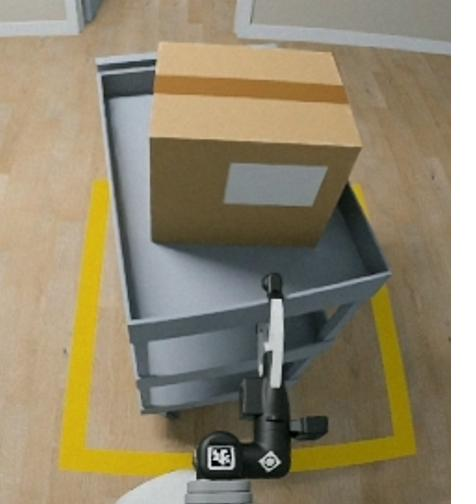

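>>> {"op": "move", "data": {"blocking": false, "r1": {"joints":{"gripper_m":0.141}}, "cameras": []}}

>>> {"op": "wait", "data": {"seconds": 3, "cameras": []}}

>>> {"op": "move", "data": {"blocking": false, "r1": {"base":{"translate_m":-0.07},"pace":"slow"}, "cameras": []}}

>>> {"op": "wait", "data": {"seconds": 4, "cameras": ["r1_head_left_camera","r1_wrist_camera"]}}

Scene clock: 940.13 s.
move: r1 moving
r1.base_odometry: x=-0.168 y=+2.598 heading=-2.289
r1.turned_by_wheels: +0.000
r1.turned_by_imu: +0.000
r1.base_tilt: forward=-1.6 right=+1.3
r1.lidar_m: 0.35 0.35 2.59 1.55 0.51 0.35 0.34 0.35 0.52 1.44 2.28 0.42
r1.joint_positions: lift_m=+0.652 arm_m=+0.000 wrist_yaw_rad=-0.007 wrist_pitch_rad=+0.008 wrist_roll_rad=+1.571 gripper_m=+0.050
r1.joint_status: gripper_m moving
r1.motor_effort: lift_m=+22(22) arm_m=+4(4) wheel_0=-3(4) wheel_1=+3(3) wheel_2=-6(6)
r1.servo_current: wrist_yaw_rad=52(72) wrist_pitch_rad=46(52) wrist_roll_rad=46(59) gripper_m=72(72)
r1.hand_pose: x=+0.4587 y=-0.0894 z=+0.8277 quat_wxyz=(+0.707, +0.707, +0.000, -0.005) (m; r1's base frame)
r1.wrist_depth_mm: - - 233 230 263 1537 1118 / - - 223 220 - 1708 455 / - - 334 211 - 1921 - / 330 334 206 205 208 - - / 329 330 198 197 200 - - / 329 330 190 190 189 - - / 327 327 183 186 185 - -
r2: as last shown
r2.base_tilt: forward=-0.6 right=+0.1
r2.lidar_m: 0.32 0.41 5.24 2.40 1.69 1.61 0.79 0.54 0.50 0.40 0.31 0.29
r2.motor_effort: lift_m=+20(20) arm_m=-10(10) wheel_0=+6(6) wheel_1=-5(5) wheel_2=+12(12)
r2.servo_current: wrist_yaw_rad=65(65) wrist_pitch_rad=39(46) wrist_roll_rad=46(59) gripper_m=98(104)
r2.wrist_depth_mm: - - - 191 259 141 - / - - - 196 264 153 - / - - - - 268 164 - / - - - - - 156 - / - - - - 276 147 - / - - 186 193 181 148 - / - - - 112 - 132 -
pictures: none

Scene clock: 941.70 s.
earlier move: r1 done
r1.base_odometry: x=-0.168 y=+2.598 heading=-2.289
r1.turned_by_wheels: +0.000
r1.turned_by_imu: +0.000
r1.base_tilt: forward=-1.6 right=+1.3
r1.lidar_m: 0.36 0.39 2.60 1.54 0.52 0.36 0.34 0.37 0.50 1.44 2.32 0.41
r1.joint_positions: lift_m=+0.652 arm_m=+0.000 wrist_yaw_rad=-0.003 wrist_pitch_rad=+0.007 wrist_roll_rad=+1.571 gripper_m=+0.141
r1.joint_status: all done
r1.motor_effort: lift_m=+22(22) arm_m=+4(4) wheel_0=-4(4) wheel_1=+3(3) wheel_2=-4(6)
r1.servo_current: wrist_yaw_rad=59(72) wrist_pitch_rad=46(59) wrist_roll_rad=52(59) gripper_m=39(91)
r1.hand_pose: x=+0.4590 y=-0.0882 z=+0.8279 quat_wxyz=(+0.707, +0.707, +0.002, -0.003) (m; r1's base frame)
r1.wrist_depth_mm: - - - 227 - 1661 1160 / - - 220 219 - 1708 445 / - - 336 211 - 1983 - / 332 332 205 202 204 - - / 330 330 198 196 197 - - / 329 211 191 189 190 193 - / 330 330 186 151 184 - -
r2.base_odometry: x=-2.590 y=+0.162 heading=-2.863
r2.turned_by_wheels: +0.000
r2.turned_by_imu: +0.000
r2.base_tilt: forward=-0.6 right=+0.0
r2.lidar_m: 0.31 0.39 5.25 2.38 1.71 1.59 0.77 0.53 0.50 0.40 0.30 0.28
r2.joint_positions: lift_m=+0.920 arm_m=+0.000 wrist_yaw_rad=+0.790 wrist_pitch_rad=+0.001 wrist_roll_rad=+0.000 gripper_m=-0.019
r2.motor_effort: lift_m=+19(20) arm_m=-9(10) wheel_0=+6(6) wheel_1=-5(5) wheel_2=+12(12)
r2.servo_current: wrist_yaw_rad=52(65) wrist_pitch_rad=33(46) wrist_roll_rad=46(59) gripper_m=98(104)
r2.hand_pose: x=+0.4363 y=+0.1434 z=+1.0978 quat_wxyz=(+0.923, +0.000, +0.000, +0.385) (m; r2's base frame)
r2.wrist_depth_mm: - - - 192 258 142 - / - - - 196 264 153 - / - - - - 270 164 - / - - - - - 156 - / - - - - 274 148 - / - - 186 193 181 148 - / - - - 112 - 132 -
wait: 1.57 of 3 s (r1 has come to rest)
pictures: none

Scene clock: 942.20 s.
move: r1 moving
r1.base_odometry: x=-0.159 y=+2.608 heading=-2.289
r1.turned_by_wheels: +0.000
r1.turned_by_imu: +0.000
r1.base_tilt: forward=-1.5 right=+1.3
r1.lidar_m: 0.36 0.37 2.64 1.47 0.49 0.35 0.33 0.33 0.51 1.36 2.30 0.45
r1.base_status: translate_m moving
r1.joint_positions: lift_m=+0.652 arm_m=+0.000 wrist_yaw_rad=-0.003 wrist_pitch_rad=+0.007 wrist_roll_rad=+1.571 gripper_m=+0.141
r1.measured_speeds: translate_m=-0.049 strafe_m=+0.000 rotate_rad=+0.000 lift_m=+0.000 arm_m=+0.000 wrist_yaw_rad=+0.000 wrist_pitch_rad=+0.000 wrist_roll_rad=+0.000
r1.motor_effort: lift_m=+22(22) arm_m=+4(4) wheel_0=-7(8) wheel_1=-5(7) wheel_2=+5(6)
r1.servo_current: wrist_yaw_rad=65(65) wrist_pitch_rad=46(52) wrist_roll_rad=52(65) gripper_m=46(46)
r1.hand_pose: x=+0.4590 y=-0.0882 z=+0.8279 quat_wxyz=(+0.707, +0.707, +0.002, -0.003) (m; r1's base frame)
r1.wrist_depth_mm: - - - 239 271 1537 1138 / - - 234 230 - 1661 452 / - - 224 221 - - - / 342 343 216 214 216 - - / 342 343 209 206 211 - - / 340 210 201 200 200 192 - / 340 340 342 151 - - -
r2: as last shown
r2.lidar_m: 0.33 0.42 5.25 2.39 1.71 1.59 0.77 0.51 0.49 0.42 0.30 0.29
r2.motor_effort: lift_m=+19(20) arm_m=-9(10) wheel_0=+5(6) wheel_1=-5(6) wheel_2=+12(13)
r2.servo_current: wrist_yaw_rad=33(59) wrist_pitch_rad=39(46) wrist_roll_rad=39(52) gripper_m=98(98)
r2.wrist_depth_mm: - - - 191 259 142 - / - - - 196 263 152 - / - - - - 268 164 - / - - - - - 156 - / - - - - 274 148 - / - - 187 193 181 148 - / - - - 112 - 132 -
pictures: none

Scene clock: 943.67 s.
earlier move: r1 done
r1.base_odometry: x=-0.122 y=+2.651 heading=-2.289
r1.turned_by_wheels: +0.000
r1.turned_by_imu: +0.000
r1.base_tilt: forward=-1.6 right=+1.3
r1.lidar_m: 0.43 0.42 2.60 1.28 0.40 0.29 0.27 0.29 0.40 1.12 2.30 0.48
r1.base_status: done
r1.joint_positions: lift_m=+0.652 arm_m=+0.000 wrist_yaw_rad=-0.003 wrist_pitch_rad=+0.007 wrist_roll_rad=+1.571 gripper_m=+0.141
r1.motor_effort: lift_m=+22(22) arm_m=+4(4) wheel_0=-3(8) wheel_1=-2(7) wheel_2=+2(7)
r1.servo_current: wrist_yaw_rad=52(65) wrist_pitch_rad=52(59) wrist_roll_rad=39(65) gripper_m=46(46)
r1.hand_pose: x=+0.4590 y=-0.0882 z=+0.8279 quat_wxyz=(+0.707, +0.707, +0.002, -0.003) (m; r1's base frame)
r1.wrist_depth_mm: - - - 306 317 320 320 / - - - 293 - 1661 445 / - - - 283 - 1983 - / - 402 404 273 - - - / - 402 402 265 - - - / - 210 258 255 212 192 - / - 399 399 150 - - -
r2.base_odometry: x=-2.590 y=+0.162 heading=-2.863
r2.turned_by_wheels: +0.000
r2.turned_by_imu: +0.000
r2.base_tilt: forward=-0.6 right=+0.0
r2.lidar_m: 0.31 0.40 5.26 2.41 1.72 1.62 0.76 0.53 0.48 0.40 0.30 0.29
r2.joint_positions: lift_m=+0.920 arm_m=+0.000 wrist_yaw_rad=+0.790 wrist_pitch_rad=+0.001 wrist_roll_rad=+0.000 gripper_m=-0.019
r2.motor_effort: lift_m=+19(20) arm_m=-10(10) wheel_0=+6(6) wheel_1=-5(6) wheel_2=+12(13)
r2.servo_current: wrist_yaw_rad=46(59) wrist_pitch_rad=39(46) wrist_roll_rad=39(59) gripper_m=91(104)
r2.hand_pose: x=+0.4363 y=+0.1434 z=+1.0978 quat_wxyz=(+0.923, +0.000, +0.000, +0.385) (m; r2's base frame)
r2.wrist_depth_mm: - - - 192 258 142 - / - - - 196 263 153 - / - - - - 268 164 - / - - - - - 156 - / - - - - 276 148 - / - - 186 192 181 148 - / - - - 112 - 132 -
wait: 1.47 of 4 s (r1 has come to rest)
pictures: r1_head_left_camera, r1_wrist_camera

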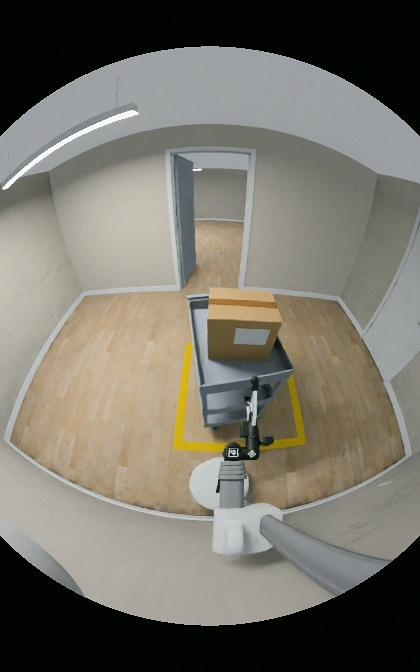

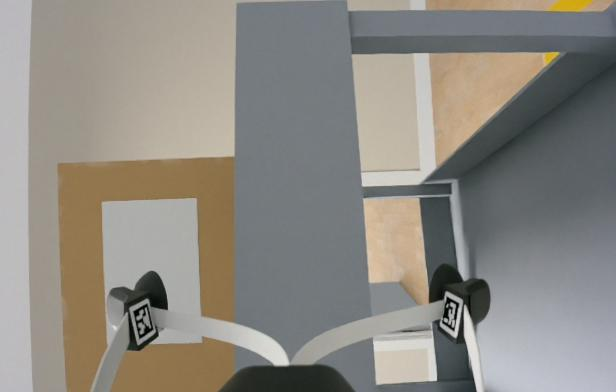

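>>> {"op": "move", "data": {"blocking": false, "r1": {"joints":{"lift_m":0.85,"gripper_m":0.02}}, "cameras": []}}

>>> {"op": "wait", "data": {"seconds": 3, "cameras": []}}

>>> {"op": "move", "data": {"blocking": false, "r1": {"base":{"strafe_m":0.8}}, "cameras": []}}

>>> {"op": "wait", "data": {"seconds": 6, "cameras": []}}

>>> {"op": "move", "data": {"blocking": false, "r1": {"base":{"rotate_rad":-0.75}}, "cameras": []}}

>>> {"op": "wait", "data": {"seconds": 4, "cameras": ["r1_head_camera"]}}

>>> {"op": "zoom_image", "data": {"camera": "r1_head_camera", "region": [50, 200, 420, 560]}}

Scene clock: 953.30 s.
move: r1 moving
r1.base_odometry: x=-0.122 y=+2.651 heading=-2.289
r1.turned_by_wheels: +0.000
r1.turned_by_imu: +0.000
r1.base_tilt: forward=-1.6 right=+1.3
r1.lidar_m: 0.42 0.46 2.58 1.23 0.41 0.28 0.27 0.30 0.43 1.20 2.29 0.51
r1.joint_positions: lift_m=+0.690 arm_m=+0.000 wrist_yaw_rad=-0.003 wrist_pitch_rad=+0.007 wrist_roll_rad=+1.571 gripper_m=+0.130
r1.joint_status: lift_m moving; gripper_m moving
r1.measured_speeds: translate_m=+0.000 strafe_m=+0.000 rotate_rad=+0.000 lift_m=+0.146 arm_m=+0.000 wrist_yaw_rad=+0.000 wrist_pitch_rad=+0.000 wrist_roll_rad=+0.000
r1.motor_effort: lift_m=+27(27) arm_m=+4(4) wheel_0=-3(3) wheel_1=-2(2) wheel_2=+2(2)
r1.servo_current: wrist_yaw_rad=59(59) wrist_pitch_rad=46(52) wrist_roll_rad=33(59) gripper_m=91(91)
r1.hand_pose: x=+0.4590 y=-0.0882 z=+0.8657 quat_wxyz=(+0.707, +0.707, +0.002, -0.003) (m; r1's base frame)
r1.wrist_depth_mm: - - - 307 315 319 320 / - - - 297 297 1756 1205 / - - - 286 285 - - / - 402 404 274 274 - - / - 402 404 266 264 - - / - 213 402 257 254 190 - / - 399 399 150 248 - -
r2: as last shown
r2.base_tilt: forward=-0.7 right=+0.1
r2.lidar_m: 0.32 0.41 5.25 2.39 1.71 1.59 0.77 0.49 0.50 0.43 0.30 0.29
r2.motor_effort: lift_m=+19(20) arm_m=-9(10) wheel_0=+6(6) wheel_1=-5(6) wheel_2=+12(12)
r2.servo_current: wrist_yaw_rad=39(52) wrist_pitch_rad=33(46) wrist_roll_rad=59(59) gripper_m=98(98)
r2.wrist_depth_mm: - - - 191 259 142 - / - - - 196 264 153 - / - - - - 268 163 - / - - - - - 156 - / - - - - 277 148 - / - - 186 192 182 148 - / - - - 112 - 132 -
pictures: none

Scene clock: 954.93 s.
earlier move: r1 done
r1.base_odometry: x=-0.122 y=+2.651 heading=-2.289
r1.turned_by_wheels: +0.000
r1.turned_by_imu: +0.000
r1.base_tilt: forward=-1.6 right=+1.3
r1.lidar_m: 0.44 0.44 2.58 1.24 0.42 0.28 0.26 0.30 0.40 1.19 2.28 0.50
r1.joint_positions: lift_m=+0.850 arm_m=+0.000 wrist_yaw_rad=-0.003 wrist_pitch_rad=+0.007 wrist_roll_rad=+1.571 gripper_m=+0.020
r1.joint_status: all done
r1.motor_effort: lift_m=+24(28) arm_m=+4(4) wheel_0=-3(4) wheel_1=-2(3) wheel_2=+2(2)
r1.servo_current: wrist_yaw_rad=52(72) wrist_pitch_rad=46(59) wrist_roll_rad=46(59) gripper_m=52(124)
r1.hand_pose: x=+0.4590 y=-0.0882 z=+1.0258 quat_wxyz=(+0.707, +0.707, +0.001, -0.003) (m; r1's base frame)
r1.wrist_depth_mm: - - - - - 312 310 / - - - - - 300 298 / - - - - 609 413 286 / - - - 404 410 413 277 / - - - 404 410 407 267 / - - 193 404 190 410 257 / - - - 402 404 407 253
r2.base_odometry: x=-2.590 y=+0.162 heading=-2.863
r2.turned_by_wheels: +0.000
r2.turned_by_imu: +0.000
r2.base_tilt: forward=-0.6 right=+0.0
r2.lidar_m: 0.32 0.41 5.26 2.45 1.71 1.61 0.74 0.54 0.49 0.40 0.31 0.30
r2.joint_positions: lift_m=+0.920 arm_m=+0.000 wrist_yaw_rad=+0.790 wrist_pitch_rad=+0.001 wrist_roll_rad=+0.000 gripper_m=-0.019
r2.motor_effort: lift_m=+19(20) arm_m=-9(10) wheel_0=+5(6) wheel_1=-5(6) wheel_2=+12(12)
r2.servo_current: wrist_yaw_rad=52(59) wrist_pitch_rad=39(46) wrist_roll_rad=46(59) gripper_m=91(104)
r2.hand_pose: x=+0.4363 y=+0.1434 z=+1.0978 quat_wxyz=(+0.923, +0.000, +0.000, +0.385) (m; r2's base frame)
r2.wrist_depth_mm: - - - 192 259 141 - / - - - 196 263 153 - / - - - - 268 164 - / - - - - - 156 - / - - - - 277 148 - / - - 186 193 181 148 - / - - - 112 - 132 -
wait: 1.63 of 3 s (r1 has come to rest)
pictures: none

Scene clock: 955.43 s.
move: r1 moving
r1.base_odometry: x=-0.094 y=+2.627 heading=-2.289
r1.turned_by_wheels: +0.000
r1.turned_by_imu: +0.000
r1.base_tilt: forward=-1.6 right=+1.3
r1.lidar_m: 0.43 2.56 2.57 1.24 0.44 0.29 0.27 0.28 0.42 1.15 2.34 0.50
r1.base_status: strafe_m moving
r1.joint_positions: lift_m=+0.850 arm_m=+0.000 wrist_yaw_rad=-0.003 wrist_pitch_rad=+0.007 wrist_roll_rad=+1.571 gripper_m=+0.020
r1.measured_speeds: translate_m=+0.000 strafe_m=+0.140 rotate_rad=+0.001 lift_m=+0.000 arm_m=+0.000 wrist_yaw_rad=+0.000 wrist_pitch_rad=+0.000 wrist_roll_rad=+0.000
r1.motor_effort: lift_m=+24(24) arm_m=+4(4) wheel_0=-8(10) wheel_1=+8(11) wheel_2=+0(1)
r1.servo_current: wrist_yaw_rad=52(72) wrist_pitch_rad=52(52) wrist_roll_rad=46(59) gripper_m=46(52)
r1.hand_pose: x=+0.4590 y=-0.0882 z=+1.0258 quat_wxyz=(+0.707, +0.707, +0.001, -0.003) (m; r1's base frame)
r1.wrist_depth_mm: - - - - - 303 303 / - - - - - 294 291 / - - - 410 410 413 279 / - - - 407 410 410 270 / - - - 407 410 410 260 / - - 193 404 191 407 252 / - - - 402 404 410 245
r2: as last shown
r2.base_tilt: forward=-0.7 right=+0.0
r2.lidar_m: 0.32 0.39 5.24 2.41 1.70 1.62 0.76 0.55 0.49 0.41 0.30 0.29
r2.motor_effort: lift_m=+19(20) arm_m=-9(10) wheel_0=+6(6) wheel_1=-5(6) wheel_2=+12(12)
r2.servo_current: wrist_yaw_rad=52(59) wrist_pitch_rad=46(46) wrist_roll_rad=52(52) gripper_m=91(98)
r2.wrist_depth_mm: - - - 192 259 142 - / - - - 196 264 153 - / - - - - 268 164 - / - - - - - 156 - / - - - - 277 148 - / - - 186 193 181 148 - / - - - 112 - 132 -
pictures: none

Scene clock: 959.17 s.
earlier move: r1 done
r1.base_odometry: x=+0.481 y=+2.124 heading=-2.289
r1.turned_by_wheels: +0.000
r1.turned_by_imu: +0.004
r1.base_tilt: forward=-1.6 right=+1.2
r1.lidar_m: 2.45 2.47 1.79 1.22 0.43 0.30 0.27 0.28 0.44 1.17 0.78 0.87
r1.base_status: done
r1.joint_positions: lift_m=+0.850 arm_m=+0.000 wrist_yaw_rad=-0.003 wrist_pitch_rad=+0.007 wrist_roll_rad=+1.571 gripper_m=+0.020
r1.motor_effort: lift_m=+23(24) arm_m=+4(4) wheel_0=-1(12) wheel_1=+0(11) wheel_2=+0(1)
r1.servo_current: wrist_yaw_rad=39(72) wrist_pitch_rad=46(59) wrist_roll_rad=46(65) gripper_m=46(59)
r1.hand_pose: x=+0.4590 y=-0.0882 z=+1.0259 quat_wxyz=(+0.707, +0.707, +0.001, -0.003) (m; r1's base frame)
r1.wrist_depth_mm: - - - - - - 1464 / - - - - - - 1430 / - - - - - - 1499 / - - - - - - 1499 / - - - - - - 1499 / - - 193 - 189 - 1537 / - - - - - 1921 1499
r2.base_odometry: x=-2.590 y=+0.162 heading=-2.863
r2.turned_by_wheels: +0.000
r2.turned_by_imu: +0.001
r2.base_tilt: forward=-0.6 right=+0.0
r2.lidar_m: 0.31 0.38 5.24 2.40 1.69 1.62 0.75 0.53 0.49 0.41 0.30 0.29
r2.joint_positions: lift_m=+0.920 arm_m=+0.000 wrist_yaw_rad=+0.790 wrist_pitch_rad=+0.001 wrist_roll_rad=+0.000 gripper_m=-0.019
r2.motor_effort: lift_m=+19(20) arm_m=-10(10) wheel_0=+6(6) wheel_1=-5(6) wheel_2=+12(13)
r2.servo_current: wrist_yaw_rad=52(65) wrist_pitch_rad=39(46) wrist_roll_rad=46(59) gripper_m=91(104)
r2.hand_pose: x=+0.4363 y=+0.1434 z=+1.0978 quat_wxyz=(+0.923, +0.000, +0.000, +0.385) (m; r2's base frame)
r2.wrist_depth_mm: - - - 192 258 141 - / - - - 196 263 153 - / - - - - 268 164 - / - - - - - 156 - / - - - - 276 148 - / - - 187 193 181 148 - / - - - 112 - 132 -
wait: 3.73 of 6 s (r1 has come to rest)
pictures: none

Scene clock: 959.67 s.
move: r1 moving
r1.base_odometry: x=+0.481 y=+2.124 heading=-2.542
r1.turned_by_wheels: -0.252
r1.turned_by_imu: -0.253
r1.base_tilt: forward=-1.6 right=+1.3
r1.lidar_m: 1.13 2.50 1.98 1.70 0.64 0.33 0.27 0.28 0.37 0.64 0.89 0.78
r1.base_status: rotate_rad moving
r1.joint_positions: lift_m=+0.850 arm_m=+0.000 wrist_yaw_rad=-0.002 wrist_pitch_rad=+0.007 wrist_roll_rad=+1.571 gripper_m=+0.020
r1.measured_speeds: translate_m=-0.001 strafe_m=-0.001 rotate_rad=-0.971 lift_m=+0.000 arm_m=+0.000 wrist_yaw_rad=+0.000 wrist_pitch_rad=+0.000 wrist_roll_rad=+0.000
r1.motor_effort: lift_m=+23(23) arm_m=+4(4) wheel_0=+8(8) wheel_1=+8(9) wheel_2=+7(7)
r1.servo_current: wrist_yaw_rad=52(65) wrist_pitch_rad=52(52) wrist_roll_rad=39(59) gripper_m=52(52)
r1.hand_pose: x=+0.4591 y=-0.0881 z=+1.0259 quat_wxyz=(+0.707, +0.707, +0.002, -0.003) (m; r1's base frame)
r1.wrist_depth_mm: - - - - 683 - - / - - - - 820 - 831 / - - - - - - 1430 / - - - - - - 1537 / - - - - - - 1537 / - - 193 - 190 - 1537 / - - - - - 1983 1537
r2: as last shown
r2.turned_by_imu: +0.000
r2.lidar_m: 0.31 0.36 5.24 2.39 1.70 1.62 0.76 0.53 0.49 0.39 0.31 0.28
r2.motor_effort: lift_m=+19(20) arm_m=-9(10) wheel_0=+6(6) wheel_1=-5(5) wheel_2=+12(12)
r2.servo_current: wrist_yaw_rad=52(59) wrist_pitch_rad=39(46) wrist_roll_rad=39(65) gripper_m=104(104)
r2.wrist_depth_mm: - - - 192 259 142 - / - - - 196 264 153 - / - - - - 267 164 - / - - - - - 156 - / - - - - 274 148 - / - - 186 193 181 148 - / - - - 112 - 132 -
pictures: none

Scene clock: 960.73 s.
earlier move: r1 done
r1.base_odometry: x=+0.481 y=+2.124 heading=-3.039
r1.turned_by_wheels: -0.497
r1.turned_by_imu: -0.500
r1.base_tilt: forward=-1.6 right=+1.3
r1.lidar_m: 0.79 1.13 2.49 1.97 1.69 0.54 0.34 0.29 0.31 0.34 0.66 0.88
r1.base_status: done
r1.joint_positions: lift_m=+0.850 arm_m=+0.000 wrist_yaw_rad=-0.002 wrist_pitch_rad=+0.007 wrist_roll_rad=+1.571 gripper_m=+0.020
r1.motor_effort: lift_m=+23(23) arm_m=+4(4) wheel_0=+4(8) wheel_1=+2(9) wheel_2=+0(7)
r1.servo_current: wrist_yaw_rad=52(65) wrist_pitch_rad=52(52) wrist_roll_rad=52(59) gripper_m=52(52)
r1.hand_pose: x=+0.4591 y=-0.0881 z=+1.0259 quat_wxyz=(+0.707, +0.707, +0.002, -0.003) (m; r1's base frame)
r1.wrist_depth_mm: - - - - - - 1464 / - - - - - - 1336 / - - - - 904 - - / - - - 809 788 - - / - - - 741 723 - - / - - 193 809 190 - 741 / - - - - - - 866
r2.base_odometry: x=-2.590 y=+0.162 heading=-2.863
r2.turned_by_wheels: +0.000
r2.turned_by_imu: +0.000
r2.base_tilt: forward=-0.7 right=+0.1
r2.lidar_m: 0.34 0.41 5.24 2.37 1.70 1.60 0.76 0.54 0.48 0.39 0.31 0.29
r2.joint_positions: lift_m=+0.920 arm_m=+0.000 wrist_yaw_rad=+0.790 wrist_pitch_rad=+0.001 wrist_roll_rad=+0.000 gripper_m=-0.019
r2.motor_effort: lift_m=+19(20) arm_m=-9(10) wheel_0=+6(7) wheel_1=-5(5) wheel_2=+12(13)
r2.servo_current: wrist_yaw_rad=39(59) wrist_pitch_rad=39(46) wrist_roll_rad=39(65) gripper_m=91(104)
r2.hand_pose: x=+0.4363 y=+0.1434 z=+1.0978 quat_wxyz=(+0.923, +0.000, +0.000, +0.385) (m; r2's base frame)
r2.wrist_depth_mm: - - - 192 258 142 - / - - - 196 263 153 - / - - - - 270 164 - / - - - - - 156 - / - - - - 277 148 - / - - 186 193 181 148 - / - - - 112 - 132 -
wait: 1.07 of 4 s (r1 has come to rest)
pictures: r1_head_camera

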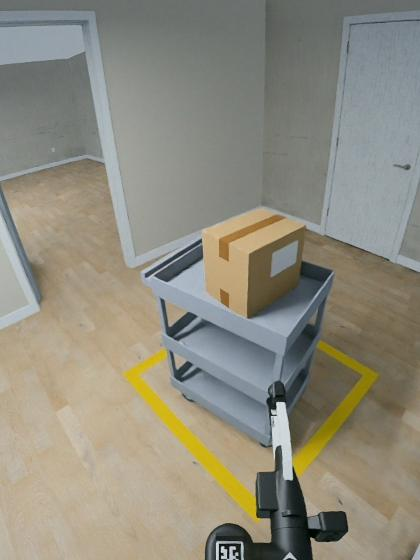

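Scaled by 1.362 from the camera's 420x560 image, which has a finer 600x800 frame.

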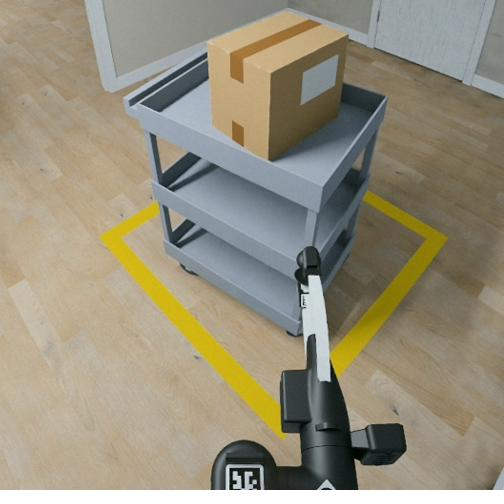

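>>> {"op": "zoom_image", "data": {"camera": "r1_head_camera", "region": [110, 330, 290, 480]}}

Scaled by 2.800 from the camera's 420x560 image, which has a finer 600x800 frame.

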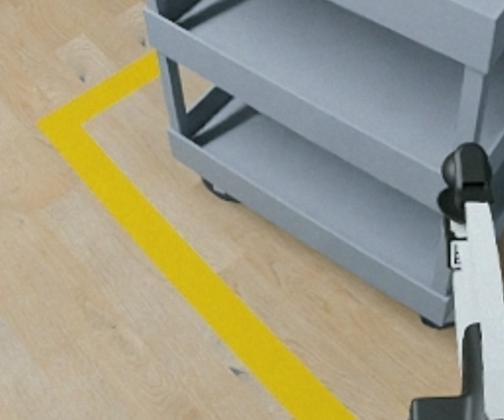

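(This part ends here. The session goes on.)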